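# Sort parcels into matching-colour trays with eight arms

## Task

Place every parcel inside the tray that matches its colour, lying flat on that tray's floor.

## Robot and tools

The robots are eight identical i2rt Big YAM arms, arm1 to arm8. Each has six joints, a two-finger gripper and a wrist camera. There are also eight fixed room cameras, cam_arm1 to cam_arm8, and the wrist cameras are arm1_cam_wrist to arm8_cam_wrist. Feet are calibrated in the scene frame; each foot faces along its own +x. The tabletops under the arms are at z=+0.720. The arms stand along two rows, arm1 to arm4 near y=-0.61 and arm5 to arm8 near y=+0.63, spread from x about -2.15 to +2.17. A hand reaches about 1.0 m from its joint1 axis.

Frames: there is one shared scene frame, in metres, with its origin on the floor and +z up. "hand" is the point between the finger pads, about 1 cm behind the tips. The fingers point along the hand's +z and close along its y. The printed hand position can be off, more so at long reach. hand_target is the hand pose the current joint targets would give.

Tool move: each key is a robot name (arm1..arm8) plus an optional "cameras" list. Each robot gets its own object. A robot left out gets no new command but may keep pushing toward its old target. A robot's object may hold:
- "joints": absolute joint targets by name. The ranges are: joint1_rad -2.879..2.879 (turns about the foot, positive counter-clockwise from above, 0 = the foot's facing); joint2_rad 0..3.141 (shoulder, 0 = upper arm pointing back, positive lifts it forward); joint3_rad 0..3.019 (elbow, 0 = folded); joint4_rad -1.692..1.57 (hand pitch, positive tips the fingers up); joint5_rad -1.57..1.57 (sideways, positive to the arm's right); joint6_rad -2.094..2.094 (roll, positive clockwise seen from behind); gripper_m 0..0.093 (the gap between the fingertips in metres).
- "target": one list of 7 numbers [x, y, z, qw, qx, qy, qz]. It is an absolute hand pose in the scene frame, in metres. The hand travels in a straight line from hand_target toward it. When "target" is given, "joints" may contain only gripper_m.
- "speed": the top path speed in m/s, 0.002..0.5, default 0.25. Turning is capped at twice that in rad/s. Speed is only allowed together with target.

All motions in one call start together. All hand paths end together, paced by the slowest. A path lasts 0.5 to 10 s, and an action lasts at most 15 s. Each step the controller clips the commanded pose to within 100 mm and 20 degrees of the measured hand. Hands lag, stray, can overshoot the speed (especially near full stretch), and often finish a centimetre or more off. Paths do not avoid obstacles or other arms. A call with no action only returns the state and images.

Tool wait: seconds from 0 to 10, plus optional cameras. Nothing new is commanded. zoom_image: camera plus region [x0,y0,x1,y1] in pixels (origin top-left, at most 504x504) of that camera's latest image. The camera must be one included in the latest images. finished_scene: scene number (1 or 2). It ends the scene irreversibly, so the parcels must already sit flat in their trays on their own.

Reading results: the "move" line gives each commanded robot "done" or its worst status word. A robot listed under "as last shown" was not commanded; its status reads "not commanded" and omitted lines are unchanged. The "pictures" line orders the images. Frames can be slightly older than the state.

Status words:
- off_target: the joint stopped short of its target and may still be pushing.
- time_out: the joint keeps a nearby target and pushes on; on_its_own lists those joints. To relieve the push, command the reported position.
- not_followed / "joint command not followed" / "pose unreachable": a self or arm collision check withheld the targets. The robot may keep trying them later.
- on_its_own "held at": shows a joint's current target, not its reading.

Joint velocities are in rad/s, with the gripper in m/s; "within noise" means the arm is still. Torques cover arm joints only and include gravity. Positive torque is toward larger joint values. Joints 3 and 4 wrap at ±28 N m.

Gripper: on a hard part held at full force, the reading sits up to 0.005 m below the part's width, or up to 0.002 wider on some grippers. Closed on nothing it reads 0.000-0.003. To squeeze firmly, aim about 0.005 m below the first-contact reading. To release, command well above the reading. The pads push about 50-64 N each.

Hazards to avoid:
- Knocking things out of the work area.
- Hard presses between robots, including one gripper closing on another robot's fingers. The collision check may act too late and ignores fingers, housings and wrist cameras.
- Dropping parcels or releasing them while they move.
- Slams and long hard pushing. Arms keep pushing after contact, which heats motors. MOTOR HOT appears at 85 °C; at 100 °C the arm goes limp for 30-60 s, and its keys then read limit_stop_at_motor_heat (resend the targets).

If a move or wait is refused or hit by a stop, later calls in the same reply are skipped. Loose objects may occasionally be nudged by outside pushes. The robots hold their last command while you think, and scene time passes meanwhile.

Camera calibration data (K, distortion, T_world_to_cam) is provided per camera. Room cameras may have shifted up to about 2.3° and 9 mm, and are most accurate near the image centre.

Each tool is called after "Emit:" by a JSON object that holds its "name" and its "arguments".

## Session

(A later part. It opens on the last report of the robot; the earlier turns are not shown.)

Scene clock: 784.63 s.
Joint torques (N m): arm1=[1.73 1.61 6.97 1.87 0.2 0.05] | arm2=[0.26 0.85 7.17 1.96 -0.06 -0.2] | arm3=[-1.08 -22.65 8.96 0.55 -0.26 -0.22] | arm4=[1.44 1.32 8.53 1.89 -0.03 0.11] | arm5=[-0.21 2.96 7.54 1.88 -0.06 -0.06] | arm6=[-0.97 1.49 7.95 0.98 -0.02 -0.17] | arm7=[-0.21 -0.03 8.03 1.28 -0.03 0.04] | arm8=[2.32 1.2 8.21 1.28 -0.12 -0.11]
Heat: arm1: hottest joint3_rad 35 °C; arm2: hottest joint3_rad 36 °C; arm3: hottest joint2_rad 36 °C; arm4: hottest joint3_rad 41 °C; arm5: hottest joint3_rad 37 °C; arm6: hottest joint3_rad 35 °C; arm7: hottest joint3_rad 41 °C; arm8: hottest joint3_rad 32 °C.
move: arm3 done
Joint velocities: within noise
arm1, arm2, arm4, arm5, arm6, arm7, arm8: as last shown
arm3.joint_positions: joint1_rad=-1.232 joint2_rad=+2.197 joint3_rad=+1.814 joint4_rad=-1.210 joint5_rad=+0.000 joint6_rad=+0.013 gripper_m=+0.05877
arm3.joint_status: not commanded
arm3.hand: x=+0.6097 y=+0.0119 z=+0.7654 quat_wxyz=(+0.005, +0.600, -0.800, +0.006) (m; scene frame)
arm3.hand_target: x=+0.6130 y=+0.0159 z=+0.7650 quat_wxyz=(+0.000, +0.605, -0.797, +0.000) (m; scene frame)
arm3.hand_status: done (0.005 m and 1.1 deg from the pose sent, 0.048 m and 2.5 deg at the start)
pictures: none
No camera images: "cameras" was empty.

Emit:
{"name": "move", "arguments": {"arm3": {"target": [0.613, 0.016, 0.754, 0, 0.605, -0.797, 0], "speed": 0.05}, "cameras": []}}

Emit:
{"name": "move", "arguments": {"arm3": {"joints": {"gripper_m": 0.093}}, "cameras": []}}

Emit:
{"name": "move", "arguments": {"arm3": {"target": [0.611, 0.010, 0.93, 0, 0.605, -0.797, 0], "speed": 0.2}, "cameras": ["arm3_cam_wrist"]}}

Emit:
{"name": "move", "arguments": {"arm3": {"joints": {"joint2_rad": 0.7, "joint3_rad": 1.4, "joint4_rad": -1.5}}, "arm6": {"joints": {"joint2_rad": 1.25, "joint3_rad": 1.35, "joint4_rad": -1.66}}, "cameras": []}}

Emit:
{"name": "move", "arguments": {"arm6": {"target": [0.610, 0.012, 0.90, 0, 0.793, 0.609, 0], "speed": 0.25}, "cameras": ["arm6_cam_wrist"]}}

Scene clock: 797.13 s.
Joint torques (N m): arm1=[1.73 2.2 7.06 1.78 0.19 0.07] | arm2=[0.32 0.79 7.16 1.98 -0.06 -0.2] | arm3=[-1.03 -22.71 8.68 0.65 -0.26 -0.23] | arm4=[1.44 1.26 8.53 1.91 -0.03 0.11] | arm5=[-0.67 3.14 7.57 1.81 -0.08 -0.06] | arm6=[-0.97 1.49 7.95 0.98 -0.01 -0.17] | arm7=[-0.09 -0.15 8.12 1.29 -0.03 0.02] | arm8=[2.2 1.03 8.24 1.28 -0.16 -0.1]
Heat: arm1: hottest joint3_rad 35 °C; arm2: hottest joint3_rad 36 °C; arm3: hottest joint2_rad 38 °C; arm4: hottest joint3_rad 41 °C; arm5: hottest joint3_rad 37 °C; arm6: hottest joint3_rad 35 °C; arm7: hottest joint3_rad 41 °C; arm8: hottest joint3_rad 32 °C.
move: arm3 done
Joint velocities: within noise
arm1, arm2, arm4, arm5, arm6, arm7, arm8: as last shown
arm3.joint_positions: joint1_rad=-1.232 joint2_rad=+2.201 joint3_rad=+1.806 joint4_rad=-1.188 joint5_rad=+0.000 joint6_rad=+0.012 gripper_m=+0.05877
arm3.joint_status: not commanded
arm3.hand: x=+0.6102 y=+0.0136 z=+0.7598 quat_wxyz=(+0.001, +0.600, -0.800, +0.003) (m; scene frame)
arm3.hand_target: x=+0.6130 y=+0.0159 z=+0.7541 quat_wxyz=(+0.000, +0.605, -0.797, +0.000) (m; scene frame)
arm3.hand_status: done (0.007 m and 0.8 deg from the pose sent, 0.013 m and 1.1 deg at the start)
pictures: none
No camera images: "cameras" was empty.

Scene clock: 797.80 s.
Joint torques (N m): arm1=[1.73 1.85 6.99 1.81 0.19 0.05] | arm2=[0.32 0.85 7.16 1.96 -0.06 -0.2] | arm3=[-1.03 -22.65 8.68 0.59 -0.25 -0.21] | arm4=[1.44 1.32 8.53 1.89 -0.03 0.11] | arm5=[-0.09 3.19 7.5 1.72 -0.09 -0.07] | arm6=[-0.91 1.49 7.95 0.99 -0.02 -0.18] | arm7=[-0.15 0.15 8.06 1.22 -0.01 0.03] | arm8=[2.2 1.32 8.14 1.31 -0.14 -0.1]
Heat: arm1: hottest joint3_rad 35 °C; arm2: hottest joint3_rad 36 °C; arm3: hottest joint2_rad 38 °C; arm4: hottest joint3_rad 41 °C; arm5: hottest joint3_rad 37 °C; arm6: hottest joint3_rad 35 °C; arm7: hottest joint3_rad 41 °C; arm8: hottest joint3_rad 32 °C.
move: arm3 done
Joint velocities: within noise
arm1, arm7: as last shown
arm2.joint_positions: joint1_rad=-1.361 joint2_rad=+0.694 joint3_rad=+1.403 joint4_rad=-1.507 joint5_rad=+0.002 joint6_rad=+0.018 gripper_m=+0.09292
arm2.joint_status: not commanded
arm2.hand: x=-0.7503 y=-0.4115 z=+1.2949 quat_wxyz=(-0.318, +0.484, -0.790, -0.202) (m; scene frame)
arm2.hand_target: x=-0.7493 y=-0.4082 z=+1.2936 quat_wxyz=(-0.318, +0.491, -0.786, -0.200) (m; scene frame)
arm2.hand_status: not commanded
arm3.joint_positions: joint1_rad=-1.232 joint2_rad=+2.201 joint3_rad=+1.806 joint4_rad=-1.188 joint5_rad=+0.000 joint6_rad=+0.012 gripper_m=+0.09290
arm3.joint_status: all done
arm3.hand: x=+0.6102 y=+0.0136 z=+0.7598 quat_wxyz=(+0.001, +0.600, -0.800, +0.003) (m; scene frame)
arm3.hand_target: x=+0.6130 y=+0.0159 z=+0.7541 quat_wxyz=(+0.000, +0.605, -0.797, +0.000) (m; scene frame)
arm3.hand_status: not commanded
arm4.joint_positions: joint1_rad=+1.870 joint2_rad=+0.700 joint3_rad=+1.407 joint4_rad=-1.509 joint5_rad=+0.011 joint6_rad=+0.001 gripper_m=+0.09291
arm4.joint_status: not commanded
arm4.hand: x=+1.4691 y=-0.5297 z=+1.2532 quat_wxyz=(-0.059, +0.913, -0.152, -0.374) (m; scene frame)
arm4.hand_target: x=+1.4660 y=-0.5325 z=+1.2516 quat_wxyz=(-0.056, +0.913, -0.149, -0.376) (m; scene frame)
arm4.hand_status: not commanded
arm5.joint_positions: joint1_rad=+0.583 joint2_rad=+0.625 joint3_rad=+1.427 joint4_rad=-1.371 joint5_rad=+0.119 joint6_rad=-0.097 gripper_m=+0.09397
arm5.joint_status: not commanded
arm5.hand: x=+1.9414 y=+0.5890 z=+1.3387 quat_wxyz=(-0.001, +0.864, +0.156, -0.480) (m; scene frame)
arm5.hand_target: x=+1.9439 y=+0.5882 z=+1.3512 quat_wxyz=(+0.003, +0.856, +0.156, -0.492) (m; scene frame)
arm5.hand_status: not commanded
arm6.joint_positions: joint1_rad=-1.324 joint2_rad=+0.699 joint3_rad=+1.398 joint4_rad=-1.493 joint5_rad=+0.002 joint6_rad=+0.013 gripper_m=+0.09288
arm6.joint_status: not commanded
arm6.hand: x=+0.7626 y=+0.4047 z=+1.3135 quat_wxyz=(-0.215, -0.768, -0.517, +0.312) (m; scene frame)
arm6.hand_target: x=+0.7622 y=+0.4058 z=+1.3133 quat_wxyz=(-0.212, -0.767, -0.520, +0.311) (m; scene frame)
arm6.hand_status: not commanded
arm8.joint_positions: joint1_rad=+0.424 joint2_rad=+0.701 joint3_rad=+1.405 joint4_rad=-1.508 joint5_rad=+0.002 joint6_rad=+0.009 gripper_m=+0.09292
arm8.joint_status: not commanded
arm8.hand: x=-1.7048 y=+0.4217 z=+1.2543 quat_wxyz=(-0.240, -0.715, -0.590, +0.287) (m; scene frame)
arm8.hand_target: x=-1.7038 y=+0.4201 z=+1.2537 quat_wxyz=(-0.242, -0.711, -0.594, +0.288) (m; scene frame)
arm8.hand_status: not commanded
pictures: none
No camera images: "cameras" was empty.

Scene clock: 799.53 s.
Joint torques (N m): arm1=[1.55 2.14 7.04 1.84 0.2 0.06] | arm2=[0.32 0.85 7.17 1.96 -0.06 -0.2] | arm3=[-1.14 -23.18 14.23 -0.32 -0.24 -0.23] | arm4=[1.44 1.32 8.53 1.89 -0.03 0.11] | arm5=[-0.26 3.25 7.51 1.95 -0.08 -0.06] | arm6=[-0.85 1.49 7.95 1.01 -0.02 -0.18] | arm7=[-0.15 -0.09 8.03 1.25 -0.01 0.04] | arm8=[2.2 1.08 8.27 1.29 -0.12 -0.11]
Heat: arm1: hottest joint3_rad 35 °C; arm2: hottest joint3_rad 36 °C; arm3: hottest joint2_rad 38 °C; arm4: hottest joint3_rad 41 °C; arm5: hottest joint3_rad 37 °C; arm6: hottest joint3_rad 35 °C; arm7: hottest joint3_rad 41 °C; arm8: hottest joint3_rad 32 °C.
move: arm3 off_target
Joint velocities: within noise
arm1, arm2, arm4, arm5, arm6, arm7, arm8: as last shown
arm3.joint_positions: joint1_rad=-1.232 joint2_rad=+2.085 joint3_rad=+1.999 joint4_rad=-1.543 joint5_rad=+0.000 joint6_rad=+0.012 gripper_m=+0.09297
arm3.joint_status: not commanded
arm3.hand: x=+0.6050 y=-0.0027 z=+0.9044 quat_wxyz=(+0.019, +0.600, -0.800, +0.017) (m; scene frame)
arm3.hand_target: x=+0.6107 y=+0.0086 z=+0.9300 quat_wxyz=(-0.001, +0.605, -0.797, +0.000) (m; scene frame)
arm3.hand_status: off_target (0.029 m and 3.1 deg from the pose sent, 0.170 m and 0.8 deg at the start; pose on its path clipped on 5 of 52 steps)
pictures: arm3_cam_wrist
camera_calibration:
arm3_cam_wrist: T_world_to_cam=[[0.958553, -0.28455, 0.0144132, -0.594884], [-0.231124, -0.747007, 0.623347, -0.420107], [-0.166607, -0.600843, -0.781812, 0.930263], [0, 0, 0, 1]] pos_world=[0.628119, 0.0758447, 0.997738]

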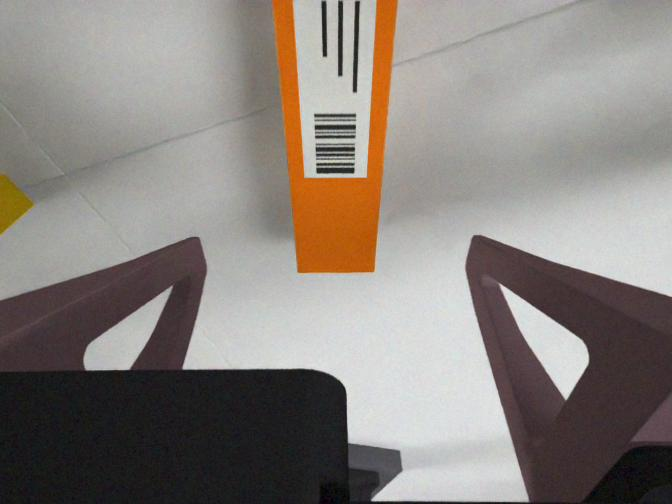

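Scene clock: 801.47 s.
Joint torques (N m): arm1=[1.32 1.79 7.1 1.83 0.2 0.06] | arm2=[0.32 0.85 7.17 1.98 -0.06 -0.2] | arm3=[-0.97 -0.09 8.34 1.5 -0.23 -0.22] | arm4=[1.38 1.32 8.54 1.91 -0.03 0.11] | arm5=[-0.15 2.9 7.53 1.84 -0.08 -0.06] | arm6=[-0.97 -6.95 9.63 -0.17 -0.02 -0.18] | arm7=[-0.21 -0.03 8.09 1.24 -0.02 0.05] | arm8=[2.14 1.2 8.21 1.29 -0.12 -0.11]
Heat: arm1: hottest joint3_rad 35 °C; arm2: hottest joint3_rad 36 °C; arm3: hottest joint2_rad 38 °C; arm4: hottest joint3_rad 41 °C; arm5: hottest joint3_rad 37 °C; arm6: hottest joint3_rad 35 °C; arm7: hottest joint3_rad 41 °C; arm8: hottest joint3_rad 32 °C.
move: arm3 done; arm6 done
Joint velocities: within noise
arm1, arm2, arm4, arm5, arm7, arm8: as last shown
arm3.joint_positions: joint1_rad=-1.232 joint2_rad=+0.693 joint3_rad=+1.398 joint4_rad=-1.509 joint5_rad=+0.000 joint6_rad=+0.012 gripper_m=+0.09297
arm3.joint_status: all done
arm3.hand: x=+0.4962 y=-0.3881 z=+1.2485 quat_wxyz=(-0.301, +0.556, -0.740, -0.229) (m; scene frame)
arm3.hand_target: x=+0.4978 y=-0.3845 z=+1.2494 quat_wxyz=(-0.303, +0.560, -0.736, -0.228) (m; scene frame)
arm3.hand_status: not commanded
arm6.joint_positions: joint1_rad=-1.324 joint2_rad=+1.258 joint3_rad=+1.335 joint4_rad=-1.650 joint5_rad=+0.002 joint6_rad=+0.013 gripper_m=+0.09288
arm6.joint_status: all done
arm6.hand: x=+0.7226 y=+0.3021 z=+1.1126 quat_wxyz=(+0.001, -0.829, -0.559, +0.000) (m; scene frame)
arm6.hand_target: x=+0.7217 y=+0.3033 z=+1.1207 quat_wxyz=(-0.003, -0.828, -0.561, +0.005) (m; scene frame)
arm6.hand_status: not commanded
pictures: none
No camera images: "cameras" was empty.

Scene clock: 803.97 s.
Joint torques (N m): arm1=[1.67 1.79 6.98 1.76 0.18 0.07] | arm2=[0.32 0.85 7.17 1.98 -0.06 -0.2] | arm3=[-0.91 0.15 8.35 1.48 -0.23 -0.23] | arm4=[1.44 1.32 8.53 1.91 -0.03 0.11] | arm5=[0.15 2.9 7.39 1.74 -0.09 -0.03] | arm6=[-0.56 -16.38 12.57 -0.17 -0.03 -0.18] | arm7=[-0.15 0.03 8.05 1.24 -0.02 0.02] | arm8=[2.26 1.38 8.23 1.33 -0.16 -0.09]
Heat: arm1: hottest joint3_rad 35 °C; arm2: hottest joint3_rad 36 °C; arm3: hottest joint2_rad 37 °C; arm4: hottest joint3_rad 41 °C; arm5: hottest joint3_rad 37 °C; arm6: hottest joint3_rad 35 °C; arm7: hottest joint3_rad 40 °C; arm8: hottest joint3_rad 32 °C.
move: arm6 off_target
Joint velocities: within noise
arm1.joint_positions: joint1_rad=-1.544 joint2_rad=+0.697 joint3_rad=+1.409 joint4_rad=-1.510 joint5_rad=+0.004 joint6_rad=+0.209 gripper_m=+0.09289
arm1.joint_status: not commanded
arm1.hand: x=-2.2453 y=-0.8181 z=+1.2670 quat_wxyz=(-0.244, -0.820, -0.427, +0.292) (m; scene frame)
arm1.hand_target: x=-2.2463 y=-0.8215 z=+1.2639 quat_wxyz=(-0.244, -0.822, -0.425, +0.291) (m; scene frame)
arm1.hand_status: not commanded
arm2, arm3, arm4, arm5, arm8: as last shown
arm6.joint_positions: joint1_rad=-1.324 joint2_rad=+2.145 joint3_rad=+1.886 joint4_rad=-1.348 joint5_rad=+0.002 joint6_rad=-0.101 gripper_m=+0.09288
arm6.joint_status: not commanded
arm6.hand: x=+0.6156 y=+0.0276 z=+0.8853 quat_wxyz=(+0.010, -0.796, -0.605, -0.015) (m; scene frame)
arm6.hand_target: x=+0.6103 y=+0.0129 z=+0.9003 quat_wxyz=(+0.000, -0.793, -0.609, +0.001) (m; scene frame)
arm6.hand_status: off_target (0.022 m and 2.1 deg from the pose sent, 0.377 m and 7.1 deg at the start)
arm7.joint_positions: joint1_rad=+2.179 joint2_rad=+0.696 joint3_rad=+1.410 joint4_rad=-1.503 joint5_rad=+0.000 joint6_rad=+0.134 gripper_m=+0.09294
arm7.joint_status: not commanded
arm7.hand: x=-0.4155 y=+0.8499 z=+1.3008 quat_wxyz=(-0.256, +0.597, -0.705, -0.284) (m; scene frame)
arm7.hand_target: x=-0.4156 y=+0.8527 z=+1.2958 quat_wxyz=(-0.254, +0.601, -0.704, -0.279) (m; scene frame)
arm7.hand_status: not commanded
pictures: arm6_cam_wrist
camera_calibration:
arm6_cam_wrist: T_world_to_cam=[[-0.965499, 0.260364, 0.00466362, 0.581658], [0.210183, 0.768595, 0.604222, -0.679743], [0.153733, 0.584356, -0.796802, 0.718951], [0, 0, 0, 1]] pos_world=[0.593935, -0.0491191, 0.980864]

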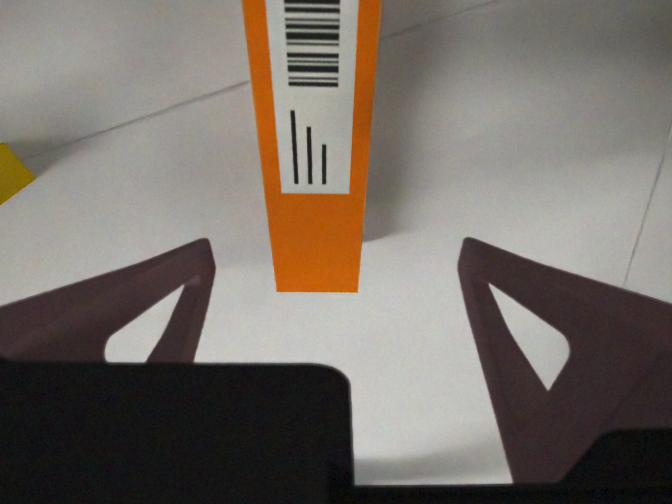

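Emit:
{"name": "move", "arguments": {"arm6": {"target": [0.621, 0.004, 0.78, 0, 0.793, 0.609, 0], "speed": 0.12}, "cameras": ["arm6_cam_wrist"]}}

Scene clock: 811.00 s.
Joint torques (N m): arm1=[1.44 1.67 6.99 1.89 0.21 0.06] | arm2=[0.32 0.85 7.16 1.96 -0.06 -0.2] | arm3=[-1.08 -0.03 8.36 1.47 -0.24 -0.22] | arm4=[1.44 1.32 8.53 1.89 -0.03 0.11] | arm5=[-0.44 3.49 7.34 1.72 -0.11 -0.06] | arm6=[0.15 -17.2 7.91 0.58 -0.03 -0.01] | arm7=[-0.09 0.09 8.03 1.25 -0.03 0.03] | arm8=[2.32 1.49 8.2 1.32 -0.13 -0.11]
Heat: arm1: hottest joint3_rad 35 °C; arm2: hottest joint3_rad 36 °C; arm3: hottest joint2_rad 36 °C; arm4: hottest joint3_rad 41 °C; arm5: hottest joint3_rad 37 °C; arm6: hottest joint3_rad 35 °C; arm7: hottest joint3_rad 40 °C; arm8: hottest joint3_rad 32 °C.
move: arm6 done
Joint velocities: within noise
arm1, arm2, arm3, arm4, arm5, arm7, arm8: as last shown
arm6.joint_positions: joint1_rad=-1.314 joint2_rad=+2.274 joint3_rad=+1.830 joint4_rad=-1.138 joint5_rad=+0.001 joint6_rad=-0.098 gripper_m=+0.09288
arm6.joint_status: not commanded
arm6.hand: x=+0.6163 y=+0.0104 z=+0.7826 quat_wxyz=(+0.004, -0.794, -0.608, -0.004) (m; scene frame)
arm6.hand_target: x=+0.6210 y=+0.0042 z=+0.7799 quat_wxyz=(+0.000, -0.793, -0.609, +0.000) (m; scene frame)
arm6.hand_status: done (0.008 m and 0.7 deg from the pose sent, 0.108 m and 2.1 deg at the start)
pictures: arm6_cam_wrist
camera_calibration:
arm6_cam_wrist: T_world_to_cam=[[-0.967386, 0.253211, 0.00695044, 0.586647], [0.209407, 0.783992, 0.584385, -0.588757], [0.142524, 0.566781, -0.811447, 0.665586], [0, 0, 0, 1]] pos_world=[0.595942, -0.0642071, 0.880071]

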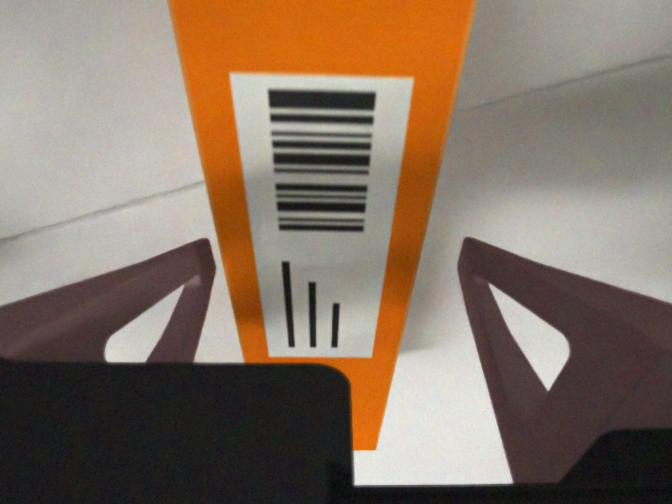

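Emit:
{"name": "move", "arguments": {"arm6": {"target": [0.621, -0.004, 0.758, 0, 0.793, 0.609, 0], "speed": 0.1}, "cameras": []}}

Emit:
{"name": "move", "arguments": {"arm6": {"joints": {"gripper_m": 0.045}}, "cameras": ["arm6_cam_wrist"]}}

Emit:
{"name": "move", "arguments": {"arm6": {"target": [0.623, 0.01, 0.88, 0, 0.793, 0.609, 0], "speed": 0.15}, "cameras": []}}

Emit:
{"name": "move", "arguments": {"arm6": {"joints": {"joint2_rad": 1.25, "joint3_rad": 1.35, "joint4_rad": -1.66}}, "cameras": []}}

Emit:
{"name": "move", "arguments": {"arm6": {"joints": {"joint1_rad": 0.29, "joint6_rad": 0.0}}, "cameras": ["cam_arm6"]}}

Scene clock: 822.10 s.
Joint torques (N m): arm1=[1.67 1.9 6.93 1.98 0.18 0.07] | arm2=[0.32 0.85 7.17 1.96 -0.06 -0.2] | arm3=[-1.03 0.09 8.32 1.5 -0.23 -0.22] | arm4=[1.44 1.32 8.53 1.91 -0.03 0.11] | arm5=[-0.21 2.96 7.41 1.69 -0.05 -0.03] | arm6=[0.26 -17.38 9.57 0.51 -0.03 0.01] | arm7=[-0.32 -0.15 8.08 1.29 -0.03 0.03] | arm8=[2.2 1.38 8.23 1.33 -0.16 -0.1]
Heat: arm1: hottest joint3_rad 34 °C; arm2: hottest joint3_rad 36 °C; arm3: hottest joint2_rad 35 °C; arm4: hottest joint3_rad 41 °C; arm5: hottest joint3_rad 37 °C; arm6: hottest joint3_rad 35 °C; arm7: hottest joint3_rad 40 °C; arm8: hottest joint3_rad 32 °C.
move: arm6 off_target
Joint velocities: within noise
arm1, arm2, arm3, arm4, arm5, arm7, arm8: as last shown
arm6.joint_positions: joint1_rad=-1.311 joint2_rad=+2.321 joint3_rad=+1.830 joint4_rad=-1.115 joint5_rad=+0.001 joint6_rad=-0.095 gripper_m=+0.09288
arm6.joint_status: not commanded
arm6.hand: x=+0.6192 y=+0.0123 z=+0.7525 quat_wxyz=(+0.010, -0.793, -0.608, -0.014) (m; scene frame)
arm6.hand_target: x=+0.6212 y=-0.0035 z=+0.7583 quat_wxyz=(+0.000, -0.793, -0.609, +0.000) (m; scene frame)
arm6.hand_status: off_target (0.017 m and 2.0 deg from the pose sent, 0.029 m and 0.6 deg at the start)
pictures: none
No camera images: "cameras" was empty.

Scene clock: 822.70 s.
Joint torques (N m): arm1=[1.26 1.85 6.84 1.89 0.18 0.05] | arm2=[0.26 0.79 7.17 1.98 -0.06 -0.2] | arm3=[-1.03 0.15 8.34 1.47 -0.23 -0.21] | arm4=[1.44 1.32 8.53 1.91 -0.03 0.11] | arm5=[-0.21 2.9 7.47 1.83 -0.1 -0.06] | arm6=[0.26 -17.32 9.68 0.51 -0.02 -0.01] | arm7=[-0.15 0.03 8.08 1.25 -0.02 0.03] | arm8=[2.32 1.2 8.14 1.35 -0.14 -0.11]
Heat: arm1: hottest joint3_rad 34 °C; arm2: hottest joint3_rad 36 °C; arm3: hottest joint2_rad 34 °C; arm4: hottest joint3_rad 41 °C; arm5: hottest joint3_rad 37 °C; arm6: hottest joint3_rad 35 °C; arm7: hottest joint3_rad 40 °C; arm8: hottest joint3_rad 32 °C.
move: arm6 off_target
Joint velocities: within noise
arm1, arm2, arm3, arm4, arm5, arm7, arm8: as last shown
arm6.joint_positions: joint1_rad=-1.311 joint2_rad=+2.321 joint3_rad=+1.830 joint4_rad=-1.115 joint5_rad=+0.001 joint6_rad=-0.094 gripper_m=+0.05952
arm6.joint_status: gripper_m off_target (ended at +0.05955, target +0.04500)
arm6.hand: x=+0.6194 y=+0.0122 z=+0.7525 quat_wxyz=(+0.010, -0.794, -0.608, -0.014) (m; scene frame)
arm6.hand_target: x=+0.6213 y=-0.0035 z=+0.7583 quat_wxyz=(+0.000, -0.793, -0.609, +0.000) (m; scene frame)
arm6.hand_status: not commanded
pictures: arm6_cam_wrist
camera_calibration:
arm6_cam_wrist: T_world_to_cam=[[-0.967156, 0.254148, 0.00422156, 0.591333], [0.205159, 0.770709, 0.603256, -0.584569], [0.150063, 0.584308, -0.797537, 0.624443], [0, 0, 0, 1]] pos_world=[0.598136, -0.0646213, 0.848165]

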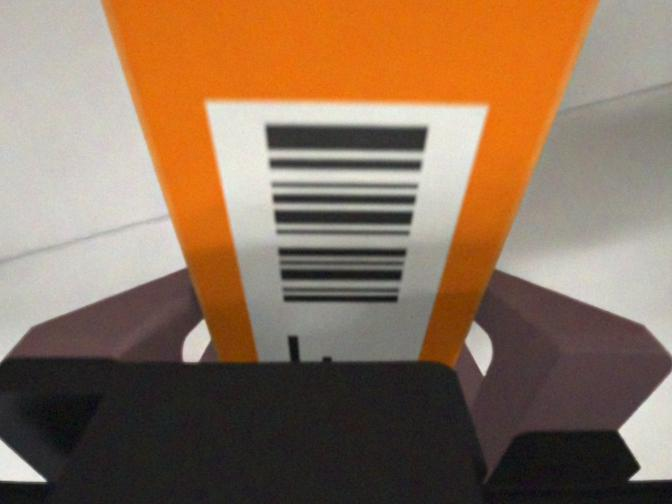

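Scene clock: 824.27 s.
Joint torques (N m): arm1=[1.38 2.14 7.08 1.81 0.2 0.07] | arm2=[0.32 0.85 7.17 1.96 -0.06 -0.2] | arm3=[-1.03 0.03 8.35 1.51 -0.23 -0.22] | arm4=[1.44 1.32 8.54 1.89 -0.03 0.11] | arm5=[0.26 3.37 7.5 1.68 -0.1 -0.02] | arm6=[-0.15 -19.31 12.07 -0.28 -0.01 -0.07] | arm7=[-0.21 -0.03 8.08 1.22 -0.02 0.03] | arm8=[2.2 1.38 8.16 1.33 -0.11 -0.1]
Heat: arm1: hottest joint3_rad 34 °C; arm2: hottest joint3_rad 36 °C; arm3: hottest joint2_rad 34 °C; arm4: hottest joint3_rad 41 °C; arm5: hottest joint3_rad 37 °C; arm6: hottest joint3_rad 35 °C; arm7: hottest joint3_rad 40 °C; arm8: hottest joint3_rad 32 °C.
move: arm6 off_target
Joint velocities: within noise
arm1, arm2, arm3, arm4, arm5, arm7, arm8: as last shown
arm6.joint_positions: joint1_rad=-1.311 joint2_rad=+2.187 joint3_rad=+1.842 joint4_rad=-1.298 joint5_rad=+0.001 joint6_rad=-0.094 gripper_m=+0.05952
arm6.joint_status: not commanded
arm6.hand: x=+0.6266 y=+0.0312 z=+0.8427 quat_wxyz=(+0.020, -0.794, -0.607, -0.030) (m; scene frame)
arm6.hand_target: x=+0.6237 y=+0.0118 z=+0.8803 quat_wxyz=(+0.000, -0.793, -0.609, +0.000) (m; scene frame)
arm6.hand_status: off_target (0.043 m and 4.2 deg from the pose sent, 0.128 m and 2.0 deg at the start)
pictures: none
No camera images: "cameras" was empty.

Scene clock: 825.97 s.
Joint torques (N m): arm1=[2.08 1.61 7.01 1.81 0.19 0.07] | arm2=[0.32 0.85 7.17 1.96 -0.06 -0.2] | arm3=[-1.08 0.09 8.34 1.48 -0.24 -0.22] | arm4=[1.38 1.32 8.53 1.89 -0.03 0.11] | arm5=[0.03 3.31 7.36 1.78 -0.07 -0.04] | arm6=[-0.15 -6.53 8.9 -0.05 -0.02 -0.07] | arm7=[-0.21 -0.09 8.05 1.26 -0.03 0.04] | arm8=[1.96 1.14 8.18 1.25 -0.15 -0.09]
Heat: arm1: hottest joint3_rad 34 °C; arm2: hottest joint3_rad 36 °C; arm3: hottest joint2_rad 34 °C; arm4: hottest joint3_rad 41 °C; arm5: hottest joint3_rad 37 °C; arm6: hottest joint3_rad 35 °C; arm7: hottest joint3_rad 40 °C; arm8: hottest joint3_rad 32 °C.
move: arm6 done
Joint velocities: within noise
arm1, arm3, arm7: as last shown
arm2.joint_positions: joint1_rad=-1.361 joint2_rad=+0.694 joint3_rad=+1.403 joint4_rad=-1.507 joint5_rad=+0.002 joint6_rad=+0.018 gripper_m=+0.09292
arm2.joint_status: not commanded
arm2.hand: x=-0.7503 y=-0.4115 z=+1.2949 quat_wxyz=(-0.318, +0.484, -0.790, -0.202) (m; scene frame)
arm2.hand_target: x=-0.7493 y=-0.4082 z=+1.2936 quat_wxyz=(-0.318, +0.491, -0.786, -0.200) (m; scene frame)
arm2.hand_status: not commanded
arm4.joint_positions: joint1_rad=+1.870 joint2_rad=+0.700 joint3_rad=+1.407 joint4_rad=-1.509 joint5_rad=+0.011 joint6_rad=+0.001 gripper_m=+0.09291
arm4.joint_status: not commanded
arm4.hand: x=+1.4691 y=-0.5297 z=+1.2532 quat_wxyz=(-0.059, +0.913, -0.152, -0.374) (m; scene frame)
arm4.hand_target: x=+1.4660 y=-0.5325 z=+1.2516 quat_wxyz=(-0.056, +0.913, -0.149, -0.376) (m; scene frame)
arm4.hand_status: not commanded
arm5.joint_positions: joint1_rad=+0.583 joint2_rad=+0.625 joint3_rad=+1.427 joint4_rad=-1.371 joint5_rad=+0.119 joint6_rad=-0.097 gripper_m=+0.09397
arm5.joint_status: not commanded
arm5.hand: x=+1.9414 y=+0.5890 z=+1.3387 quat_wxyz=(-0.001, +0.864, +0.156, -0.480) (m; scene frame)
arm5.hand_target: x=+1.9439 y=+0.5882 z=+1.3512 quat_wxyz=(+0.003, +0.856, +0.156, -0.492) (m; scene frame)
arm5.hand_status: not commanded
arm6.joint_positions: joint1_rad=-1.311 joint2_rad=+1.255 joint3_rad=+1.344 joint4_rad=-1.653 joint5_rad=+0.001 joint6_rad=-0.094 gripper_m=+0.05952
arm6.joint_status: all done
arm6.hand: x=+0.7270 y=+0.2999 z=+1.1172 quat_wxyz=(-0.002, -0.794, -0.608, +0.003) (m; scene frame)
arm6.hand_target: x=+0.7297 y=+0.3002 z=+1.1207 quat_wxyz=(-0.003, -0.793, -0.609, +0.005) (m; scene frame)
arm6.hand_status: not commanded
arm8.joint_positions: joint1_rad=+0.424 joint2_rad=+0.701 joint3_rad=+1.405 joint4_rad=-1.508 joint5_rad=+0.002 joint6_rad=+0.009 gripper_m=+0.09292
arm8.joint_status: not commanded
arm8.hand: x=-1.7048 y=+0.4217 z=+1.2543 quat_wxyz=(-0.240, -0.715, -0.590, +0.287) (m; scene frame)
arm8.hand_target: x=-1.7038 y=+0.4201 z=+1.2537 quat_wxyz=(-0.242, -0.711, -0.594, +0.288) (m; scene frame)
arm8.hand_status: not commanded
pictures: none
No camera images: "cameras" was empty.

Scene clock: 827.87 s.
Joint torques (N m): arm1=[1.73 2.08 7.04 1.89 0.19 0.05] | arm2=[0.26 0.85 7.17 1.96 -0.06 -0.2] | arm3=[-1.03 0.15 8.28 1.48 -0.23 -0.21] | arm4=[1.44 1.32 8.53 1.89 -0.03 0.11] | arm5=[-0.03 3.08 7.27 1.88 -0.03 0] | arm6=[-0.03 -6.53 8.88 -0.05 0.07 0] | arm7=[-0.15 0.03 8.06 1.26 -0.02 0.02] | arm8=[2.26 1.2 8.17 1.33 -0.14 -0.11]
Heat: arm1: hottest joint3_rad 34 °C; arm2: hottest joint3_rad 36 °C; arm3: hottest joint2_rad 34 °C; arm4: hottest joint3_rad 42 °C; arm5: hottest joint3_rad 37 °C; arm6: hottest joint3_rad 35 °C; arm7: hottest joint3_rad 40 °C; arm8: hottest joint3_rad 32 °C.
move: arm6 done
Joint velocities: within noise
arm1, arm2, arm3, arm4, arm5, arm7, arm8: as last shown
arm6.joint_positions: joint1_rad=+0.282 joint2_rad=+1.255 joint3_rad=+1.344 joint4_rad=-1.653 joint5_rad=-0.002 joint6_rad=-0.009 gripper_m=+0.05957
arm6.joint_status: all done
arm6.hand: x=+1.1816 y=+0.5126 z=+1.1171 quat_wxyz=(-0.004, -0.162, -0.987, +0.000) (m; scene frame)
arm6.hand_target: x=+1.1813 y=+0.5154 z=+1.1205 quat_wxyz=(-0.005, -0.163, -0.987, +0.001) (m; scene frame)
arm6.hand_status: not commanded
pictures: cam_arm6

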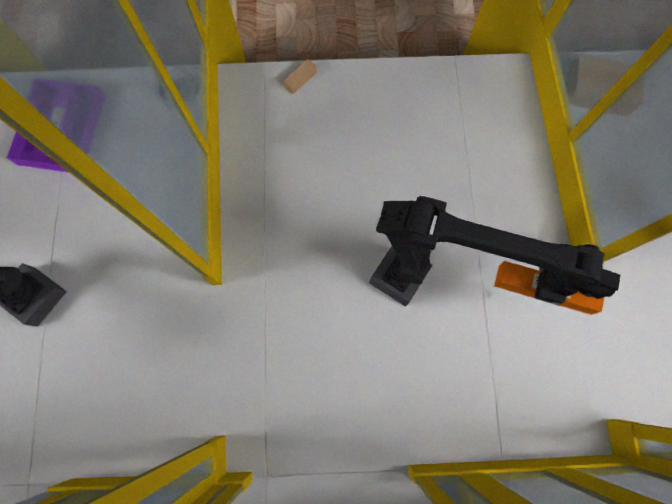

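Emit:
{"name": "move", "arguments": {"arm6": {"target": [1.505, 0.398, 0.83, 0, -0.1677, -0.9858, 0], "speed": 0.25}, "cameras": []}}

Emit:
{"name": "move", "arguments": {"arm6": {"target": [1.505, 0.398, 0.76, 0, -0.1677, -0.9858, 0], "speed": 0.08}, "cameras": ["cam_arm5"]}}

Scene clock: 837.67 s.
Joint torques (N m): arm1=[1.61 1.79 7.09 1.77 0.17 0.05] | arm2=[0.32 0.85 7.17 1.96 -0.06 -0.2] | arm3=[-0.91 0.15 8.34 1.5 -0.23 -0.22] | arm4=[1.44 1.32 8.54 1.89 -0.03 0.11] | arm5=[-0.67 3.31 7.36 1.73 -0.06 -0.02] | arm6=[-0.79 -17.79 12.44 -0.25 0.09 -0.01] | arm7=[-0.21 0.15 8.08 1.24 -0.02 0.03] | arm8=[2.37 1.32 8.23 1.29 -0.11 -0.1]
Heat: arm1: hottest joint3_rad 34 °C; arm2: hottest joint3_rad 36 °C; arm3: hottest joint2_rad 33 °C; arm4: hottest joint3_rad 42 °C; arm5: hottest joint3_rad 37 °C; arm6: hottest joint3_rad 36 °C; arm7: hottest joint3_rad 40 °C; arm8: hottest joint3_rad 32 °C.
move: arm6 off_target
Joint velocities: within noise
arm1, arm2, arm4, arm5, arm7, arm8: as last shown
arm3.joint_positions: joint1_rad=-1.232 joint2_rad=+0.693 joint3_rad=+1.398 joint4_rad=-1.509 joint5_rad=+0.000 joint6_rad=+0.012 gripper_m=+0.09297
arm3.joint_status: not commanded
arm3.hand: x=+0.4962 y=-0.3881 z=+1.2485 quat_wxyz=(-0.301, +0.556, -0.740, -0.229) (m; scene frame)
arm3.hand_target: x=+0.4978 y=-0.3845 z=+1.2494 quat_wxyz=(-0.303, +0.560, -0.736, -0.228) (m; scene frame)
arm3.hand_status: not commanded
arm6.joint_positions: joint1_rad=+0.282 joint2_rad=+2.299 joint3_rad=+1.965 joint4_rad=-1.276 joint5_rad=-0.002 joint6_rad=-0.009 gripper_m=+0.05957
arm6.joint_status: not commanded
arm6.hand: x=+1.4883 y=+0.4057 z=+0.8139 quat_wxyz=(+0.019, -0.162, -0.987, -0.004) (m; scene frame)
arm6.hand_target: x=+1.5040 y=+0.3984 z=+0.8305 quat_wxyz=(-0.001, -0.168, -0.986, +0.000) (m; scene frame)
arm6.hand_status: off_target (0.024 m and 2.4 deg from the pose sent, 0.447 m and 0.8 deg at the start)
pictures: none
No camera images: "cameras" was empty.

Scene clock: 839.17 s.
Joint torques (N m): arm1=[1.61 1.79 6.97 1.8 0.19 0.07] | arm2=[0.32 0.85 7.17 1.98 -0.06 -0.2] | arm3=[-1.14 0.09 8.36 1.5 -0.24 -0.22] | arm4=[1.44 1.26 8.53 1.89 -0.03 0.11] | arm5=[-0.62 3.14 7.39 1.87 -0.1 -0.04] | arm6=[-0.73 -18.14 8.29 0.55 0.09 -0.01] | arm7=[-0.26 0.09 8.05 1.28 -0.04 0.03] | arm8=[1.96 1.2 8.23 1.28 -0.14 -0.1]
Heat: arm1: hottest joint3_rad 34 °C; arm2: hottest joint3_rad 36 °C; arm3: hottest joint2_rad 33 °C; arm4: hottest joint3_rad 42 °C; arm5: hottest joint3_rad 37 °C; arm6: hottest joint3_rad 36 °C; arm7: hottest joint3_rad 39 °C; arm8: hottest joint3_rad 32 °C.
move: arm6 done
Joint velocities: within noise
arm1.joint_positions: joint1_rad=-1.544 joint2_rad=+0.697 joint3_rad=+1.409 joint4_rad=-1.510 joint5_rad=+0.004 joint6_rad=+0.209 gripper_m=+0.09289
arm1.joint_status: not commanded
arm1.hand: x=-2.2453 y=-0.8181 z=+1.2670 quat_wxyz=(-0.244, -0.820, -0.427, +0.292) (m; scene frame)
arm1.hand_target: x=-2.2463 y=-0.8215 z=+1.2639 quat_wxyz=(-0.244, -0.822, -0.425, +0.291) (m; scene frame)
arm1.hand_status: not commanded
arm2, arm3, arm4, arm5, arm8: as last shown
arm6.joint_positions: joint1_rad=+0.282 joint2_rad=+2.377 joint3_rad=+1.965 joint4_rad=-1.172 joint5_rad=-0.002 joint6_rad=-0.009 gripper_m=+0.05957
arm6.joint_status: not commanded
arm6.hand: x=+1.5006 y=+0.4014 z=+0.7618 quat_wxyz=(+0.007, -0.162, -0.987, -0.002) (m; scene frame)
arm6.hand_target: x=+1.5050 y=+0.3981 z=+0.7600 quat_wxyz=(+0.000, -0.168, -0.986, +0.000) (m; scene frame)
arm6.hand_status: done (0.006 m and 1.0 deg from the pose sent, 0.057 m and 2.4 deg at the start)
arm7.joint_positions: joint1_rad=+2.179 joint2_rad=+0.696 joint3_rad=+1.410 joint4_rad=-1.503 joint5_rad=+0.000 joint6_rad=+0.134 gripper_m=+0.09294
arm7.joint_status: not commanded
arm7.hand: x=-0.4155 y=+0.8499 z=+1.3008 quat_wxyz=(-0.256, +0.597, -0.705, -0.284) (m; scene frame)
arm7.hand_target: x=-0.4156 y=+0.8527 z=+1.2958 quat_wxyz=(-0.254, +0.601, -0.704, -0.279) (m; scene frame)
arm7.hand_status: not commanded
pictures: cam_arm5

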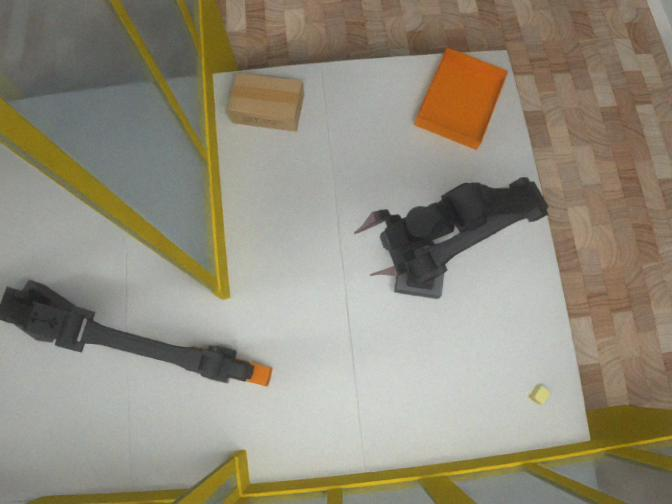

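Emit:
{"name": "move", "arguments": {"arm6": {"target": [1.505, 0.398, 0.751, 0, -0.1677, -0.9858, 0], "speed": 0.05}, "cameras": []}}

Emit:
{"name": "move", "arguments": {"arm6": {"joints": {"gripper_m": 0.093}}, "cameras": []}}

Emit:
{"name": "move", "arguments": {"arm6": {"target": [1.501, 0.400, 0.93, 0, -0.1677, -0.9858, 0], "speed": 0.2}, "cameras": ["arm6_cam_wrist"]}}

Emit:
{"name": "move", "arguments": {"arm6": {"joints": {"joint2_rad": 0.7, "joint3_rad": 1.4, "joint4_rad": -1.5}}, "arm5": {"joints": {"joint1_rad": 0.613, "joint2_rad": 1.25, "joint3_rad": 1.35, "joint4_rad": -1.66, "joint5_rad": 0.0, "joint6_rad": 0.675, "gripper_m": 0.093}}, "cameras": []}}

Emit:
{"name": "move", "arguments": {"arm5": {"target": [1.502, 0.400, 0.90, 0, 0.987, -0.162, 0], "speed": 0.25}, "cameras": ["arm5_cam_wrist"]}}

Scene clock: 855.60 s.
Joint torques (N m): arm1=[1.61 1.79 6.94 1.8 0.2 0.1] | arm2=[0.32 0.85 7.17 1.98 -0.06 -0.2] | arm3=[-1.03 0.09 8.34 1.51 -0.23 -0.21] | arm4=[1.44 1.26 8.54 1.89 -0.03 0.11] | arm5=[-0.09 3.25 7.41 1.77 -0.1 -0.02] | arm6=[-0.79 -17.9 7.95 0.59 0.09 -0.01] | arm7=[-0.21 0.03 8.08 1.2 -0.04 0.03] | arm8=[2.26 1.26 8.21 1.25 -0.16 -0.1]
Heat: arm1: hottest joint3_rad 34 °C; arm2: hottest joint3_rad 36 °C; arm3: hottest joint2_rad 32 °C; arm4: hottest joint3_rad 42 °C; arm5: hottest joint3_rad 37 °C; arm6: hottest joint3_rad 35 °C; arm7: hottest joint3_rad 39 °C; arm8: hottest joint3_rad 32 °C.
move: arm6 done
Joint velocities: within noise
arm1, arm2, arm3, arm4, arm5, arm7, arm8: as last shown
arm6.joint_positions: joint1_rad=+0.282 joint2_rad=+2.384 joint3_rad=+1.965 joint4_rad=-1.158 joint5_rad=-0.002 joint6_rad=-0.009 gripper_m=+0.05957
arm6.joint_status: not commanded
arm6.hand: x=+1.5026 y=+0.4007 z=+0.7566 quat_wxyz=(+0.003, -0.162, -0.987, -0.001) (m; scene frame)
arm6.hand_target: x=+1.5049 y=+0.3981 z=+0.7510 quat_wxyz=(+0.000, -0.168, -0.986, +0.000) (m; scene frame)
arm6.hand_status: done (0.007 m and 0.7 deg from the pose sent, 0.012 m and 1.0 deg at the start)
pictures: none
No camera images: "cameras" was empty.

Scene clock: 856.23 s.
Joint torques (N m): arm1=[1.44 2.08 7.01 1.8 0.16 0.06] | arm2=[0.32 0.79 7.16 1.96 -0.06 -0.2] | arm3=[-0.97 0.03 8.36 1.5 -0.24 -0.21] | arm4=[1.44 1.32 8.54 1.89 -0.03 0.11] | arm5=[-0.15 3.08 7.42 1.73 -0.08 -0.02] | arm6=[-0.79 -17.9 7.94 0.61 0.09 -0.01] | arm7=[-0.03 0.03 8.05 1.24 -0.03 0.04] | arm8=[2.14 1.2 8.14 1.28 -0.14 -0.11]
Heat: arm1: hottest joint3_rad 34 °C; arm2: hottest joint3_rad 36 °C; arm3: hottest joint2_rad 32 °C; arm4: hottest joint3_rad 42 °C; arm5: hottest joint3_rad 37 °C; arm6: hottest joint3_rad 35 °C; arm7: hottest joint3_rad 39 °C; arm8: hottest joint3_rad 32 °C.
move: arm6 done
Joint velocities: within noise
arm1, arm2, arm3, arm4, arm5, arm7, arm8: as last shown
arm6.joint_positions: joint1_rad=+0.282 joint2_rad=+2.384 joint3_rad=+1.965 joint4_rad=-1.158 joint5_rad=-0.002 joint6_rad=-0.009 gripper_m=+0.09279
arm6.joint_status: all done
arm6.hand: x=+1.5026 y=+0.4007 z=+0.7566 quat_wxyz=(+0.003, -0.162, -0.987, -0.001) (m; scene frame)
arm6.hand_target: x=+1.5049 y=+0.3981 z=+0.7510 quat_wxyz=(+0.000, -0.168, -0.986, +0.000) (m; scene frame)
arm6.hand_status: not commanded
pictures: none
No camera images: "cameras" was empty.

Scene clock: 858.00 s.
Joint torques (N m): arm1=[1.49 2.02 6.94 1.81 0.19 0.06] | arm2=[0.32 0.85 7.16 1.96 -0.06 -0.2] | arm3=[-0.91 0.21 8.29 1.47 -0.23 -0.21] | arm4=[1.44 1.32 8.53 1.89 -0.03 0.11] | arm5=[-0.03 2.84 7.27 1.89 -0.08 -0.05] | arm6=[-0.67 -19.31 12.93 -0.27 0.08 0] | arm7=[-0.15 0.03 8.09 1.22 -0.01 0.03] | arm8=[2.2 1.26 8.23 1.29 -0.14 -0.11]
Heat: arm1: hottest joint3_rad 34 °C; arm2: hottest joint3_rad 36 °C; arm3: hottest joint2_rad 32 °C; arm4: hottest joint3_rad 42 °C; arm5: hottest joint3_rad 37 °C; arm6: hottest joint3_rad 35 °C; arm7: hottest joint3_rad 39 °C; arm8: hottest joint3_rad 32 °C.
move: arm6 off_target
Joint velocities: within noise
arm1, arm2, arm3, arm4, arm5, arm7, arm8: as last shown
arm6.joint_positions: joint1_rad=+0.282 joint2_rad=+2.242 joint3_rad=+2.092 joint4_rad=-1.482 joint5_rad=-0.002 joint6_rad=-0.009 gripper_m=+0.09288
arm6.joint_status: not commanded
arm6.hand: x=+1.4859 y=+0.4065 z=+0.8991 quat_wxyz=(+0.030, -0.163, -0.986, -0.006) (m; scene frame)
arm6.hand_target: x=+1.4994 y=+0.4006 z=+0.9301 quat_wxyz=(+0.000, -0.168, -0.986, +0.000) (m; scene frame)
arm6.hand_status: off_target (0.035 m and 3.6 deg from the pose sent, 0.173 m and 0.7 deg at the start)
pictures: arm6_cam_wrist
camera_calibration:
arm6_cam_wrist: T_world_to_cam=[[-0.313895, -0.949448, 0.00426279, 0.847107], [-0.740605, 0.247654, 0.624637, 0.44405], [-0.594117, 0.192914, -0.780903, 1.63073], [0, 0, 0, 1]] pos_world=[1.56361, 0.379724, 0.992458]

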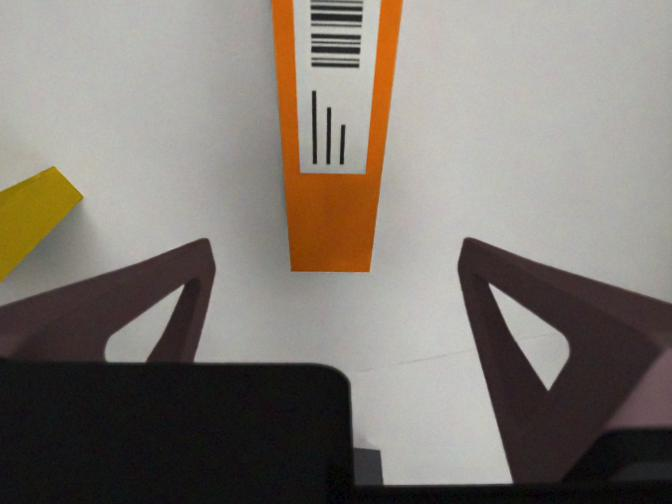

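Scene clock: 860.03 s.
Joint torques (N m): arm1=[1.32 1.79 7.02 1.8 0.17 0.09] | arm2=[0.32 0.85 7.17 1.96 -0.06 -0.2] | arm3=[-1.03 -0.03 8.35 1.48 -0.23 -0.22] | arm4=[1.44 1.32 8.53 1.89 -0.03 0.11] | arm5=[-0.38 -7.88 7.86 -0.09 -0.16 0.06] | arm6=[-0.67 1.32 7.99 0.98 0.08 0] | arm7=[-0.09 -0.03 8.09 1.28 -0.02 0.03] | arm8=[2.37 1.26 8.14 1.32 -0.13 -0.11]
Heat: arm1: hottest joint3_rad 34 °C; arm2: hottest joint3_rad 36 °C; arm3: hottest joint2_rad 32 °C; arm4: hottest joint3_rad 42 °C; arm5: hottest joint3_rad 37 °C; arm6: hottest joint3_rad 35 °C; arm7: hottest joint3_rad 39 °C; arm8: hottest joint3_rad 32 °C.
move: arm5 done; arm6 done
Joint velocities: within noise
arm1, arm2, arm3, arm4, arm7, arm8: as last shown
arm5.joint_positions: joint1_rad=+0.606 joint2_rad=+1.262 joint3_rad=+1.332 joint4_rad=-1.650 joint5_rad=+0.002 joint6_rad=+0.665 gripper_m=+0.09315
arm5.joint_status: all done
arm5.hand: x=+1.8338 y=+0.5246 z=+1.0810 quat_wxyz=(-0.007, +0.987, -0.159, +0.005) (m; scene frame)
arm5.hand_target: x=+1.8353 y=+0.5222 z=+1.0920 quat_wxyz=(-0.001, +0.987, -0.161, -0.004) (m; scene frame)
arm5.hand_status: not commanded
arm6.joint_positions: joint1_rad=+0.282 joint2_rad=+0.699 joint3_rad=+1.398 joint4_rad=-1.493 joint5_rad=-0.002 joint6_rad=-0.009 gripper_m=+0.09288
arm6.joint_status: all done
arm6.hand: x=+1.0773 y=+0.5490 z=+1.3134 quat_wxyz=(-0.373, -0.150, -0.913, +0.064) (m; scene frame)
arm6.hand_target: x=+1.0763 y=+0.5488 z=+1.3132 quat_wxyz=(-0.371, -0.155, -0.914, +0.063) (m; scene frame)
arm6.hand_status: not commanded
pictures: none
No camera images: "cameras" was empty.

Scene clock: 862.73 s.
Joint torques (N m): arm1=[1.85 1.85 7.04 1.89 0.17 0.06] | arm2=[0.32 0.85 7.17 1.96 -0.06 -0.2] | arm3=[-1.08 -0.03 8.34 1.48 -0.23 -0.22] | arm4=[1.44 1.32 8.53 1.89 -0.03 0.11] | arm5=[-0.67 -20.48 10.02 -0.39 -0.16 0.08] | arm6=[-0.73 1.55 7.95 1.01 0.08 0] | arm7=[-0.32 -0.09 8.06 1.25 -0.01 0.03] | arm8=[2.14 1.26 8.18 1.33 -0.13 -0.1]
Heat: arm1: hottest joint3_rad 34 °C; arm2: hottest joint3_rad 36 °C; arm3: hottest joint2_rad 32 °C; arm4: hottest joint3_rad 42 °C; arm5: hottest joint3_rad 38 °C; arm6: hottest joint3_rad 35 °C; arm7: hottest joint3_rad 39 °C; arm8: hottest joint3_rad 32 °C.
move: arm5 off_target
Joint velocities: within noise
arm1, arm3, arm6, arm7: as last shown
arm2.joint_positions: joint1_rad=-1.361 joint2_rad=+0.694 joint3_rad=+1.403 joint4_rad=-1.507 joint5_rad=+0.002 joint6_rad=+0.018 gripper_m=+0.09292
arm2.joint_status: not commanded
arm2.hand: x=-0.7503 y=-0.4115 z=+1.2949 quat_wxyz=(-0.318, +0.484, -0.790, -0.202) (m; scene frame)
arm2.hand_target: x=-0.7493 y=-0.4082 z=+1.2936 quat_wxyz=(-0.318, +0.491, -0.786, -0.200) (m; scene frame)
arm2.hand_status: not commanded
arm4.joint_positions: joint1_rad=+1.870 joint2_rad=+0.700 joint3_rad=+1.407 joint4_rad=-1.509 joint5_rad=+0.011 joint6_rad=+0.001 gripper_m=+0.09291
arm4.joint_status: not commanded
arm4.hand: x=+1.4691 y=-0.5297 z=+1.2532 quat_wxyz=(-0.059, +0.913, -0.152, -0.374) (m; scene frame)
arm4.hand_target: x=+1.4660 y=-0.5325 z=+1.2516 quat_wxyz=(-0.056, +0.913, -0.149, -0.376) (m; scene frame)
arm4.hand_status: not commanded
arm5.joint_positions: joint1_rad=+0.606 joint2_rad=+2.284 joint3_rad=+2.202 joint4_rad=-1.521 joint5_rad=-0.003 joint6_rad=+0.667 gripper_m=+0.09315
arm5.joint_status: not commanded
arm5.hand: x=+1.5117 y=+0.4088 z=+0.8821 quat_wxyz=(-0.010, +0.987, -0.160, +0.016) (m; scene frame)
arm5.hand_target: x=+1.5029 y=+0.4003 z=+0.8999 quat_wxyz=(+0.000, +0.987, -0.162, +0.000) (m; scene frame)
arm5.hand_status: off_target (0.022 m and 2.2 deg from the pose sent, 0.398 m and 1.0 deg at the start)
arm8.joint_positions: joint1_rad=+0.424 joint2_rad=+0.701 joint3_rad=+1.405 joint4_rad=-1.508 joint5_rad=+0.002 joint6_rad=+0.009 gripper_m=+0.09292
arm8.joint_status: not commanded
arm8.hand: x=-1.7048 y=+0.4217 z=+1.2543 quat_wxyz=(-0.240, -0.715, -0.590, +0.287) (m; scene frame)
arm8.hand_target: x=-1.7038 y=+0.4201 z=+1.2537 quat_wxyz=(-0.242, -0.711, -0.594, +0.288) (m; scene frame)
arm8.hand_status: not commanded
pictures: arm5_cam_wrist
camera_calibration:
arm5_cam_wrist: T_world_to_cam=[[0.325981, 0.94488, 0.0306452, -0.904974], [0.754724, -0.279625, 0.593466, -1.54248], [0.569323, -0.17033, -0.804275, 0.0425666], [0, 0, 0, 1]] pos_world=[1.43491, 0.431026, 0.977376]

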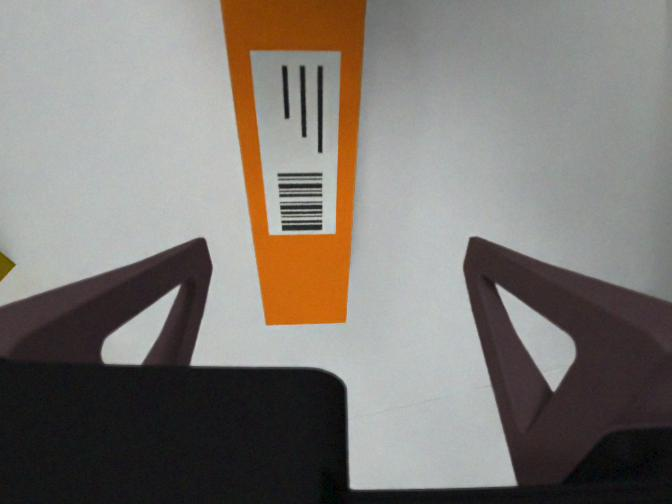

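Emit:
{"name": "move", "arguments": {"arm5": {"target": [1.502, 0.386, 0.785, 0, 0.987, -0.162, 0], "speed": 0.12}, "cameras": ["arm5_cam_wrist"]}}

Scene clock: 868.83 s.
Joint torques (N m): arm1=[1.32 2.14 6.93 1.76 0.19 0.05] | arm2=[0.26 0.79 7.17 1.96 -0.06 -0.2] | arm3=[-0.97 -0.09 8.35 1.48 -0.22 -0.22] | arm4=[1.38 1.26 8.53 1.89 -0.03 0.11] | arm5=[-0.09 -21.07 6.68 0.64 -0.16 0.04] | arm6=[-0.73 1.49 7.94 0.99 0.08 0] | arm7=[-0.21 -0.03 8.06 1.26 -0.03 0.04] | arm8=[2.49 1.26 8.21 1.28 -0.13 -0.11]
Heat: arm1: hottest joint3_rad 34 °C; arm2: hottest joint3_rad 36 °C; arm3: hottest joint2_rad 32 °C; arm4: hottest joint3_rad 42 °C; arm5: hottest joint3_rad 38 °C; arm6: hottest joint3_rad 36 °C; arm7: hottest joint3_rad 39 °C; arm8: hottest joint3_rad 32 °C.
move: arm5 done
Joint velocities: within noise
arm1, arm2, arm3, arm4, arm6, arm7, arm8: as last shown
arm5.joint_positions: joint1_rad=+0.626 joint2_rad=+2.374 joint3_rad=+2.099 joint4_rad=-1.311 joint5_rad=-0.003 joint6_rad=+0.686 gripper_m=+0.09315
arm5.joint_status: not commanded
arm5.hand: x=+1.5059 y=+0.3926 z=+0.7813 quat_wxyz=(-0.006, +0.987, -0.160, +0.009) (m; scene frame)
arm5.hand_target: x=+1.5021 y=+0.3860 z=+0.7851 quat_wxyz=(+0.000, +0.987, -0.162, +0.000) (m; scene frame)
arm5.hand_status: done (0.008 m and 1.2 deg from the pose sent, 0.100 m and 2.2 deg at the start)
pictures: arm5_cam_wrist
camera_calibration:
arm5_cam_wrist: T_world_to_cam=[[0.326292, 0.945054, 0.0201362, -0.87698], [0.763976, -0.276198, 0.583143, -1.49001], [0.556664, -0.174892, -0.81212, -0.0110245], [0, 0, 0, 1]] pos_world=[1.43062, 0.415328, 0.877596]

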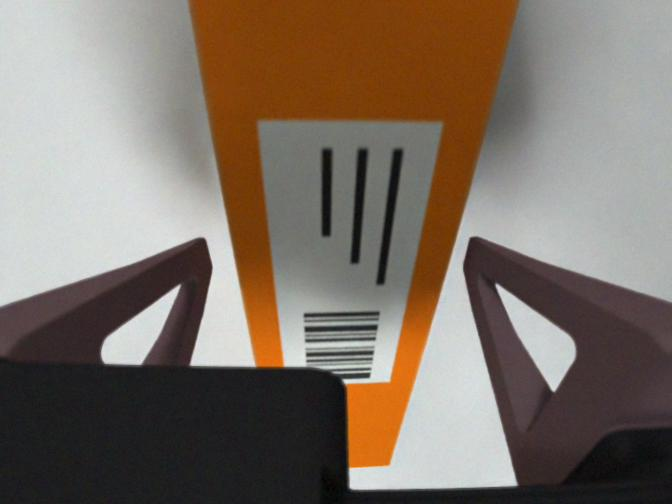

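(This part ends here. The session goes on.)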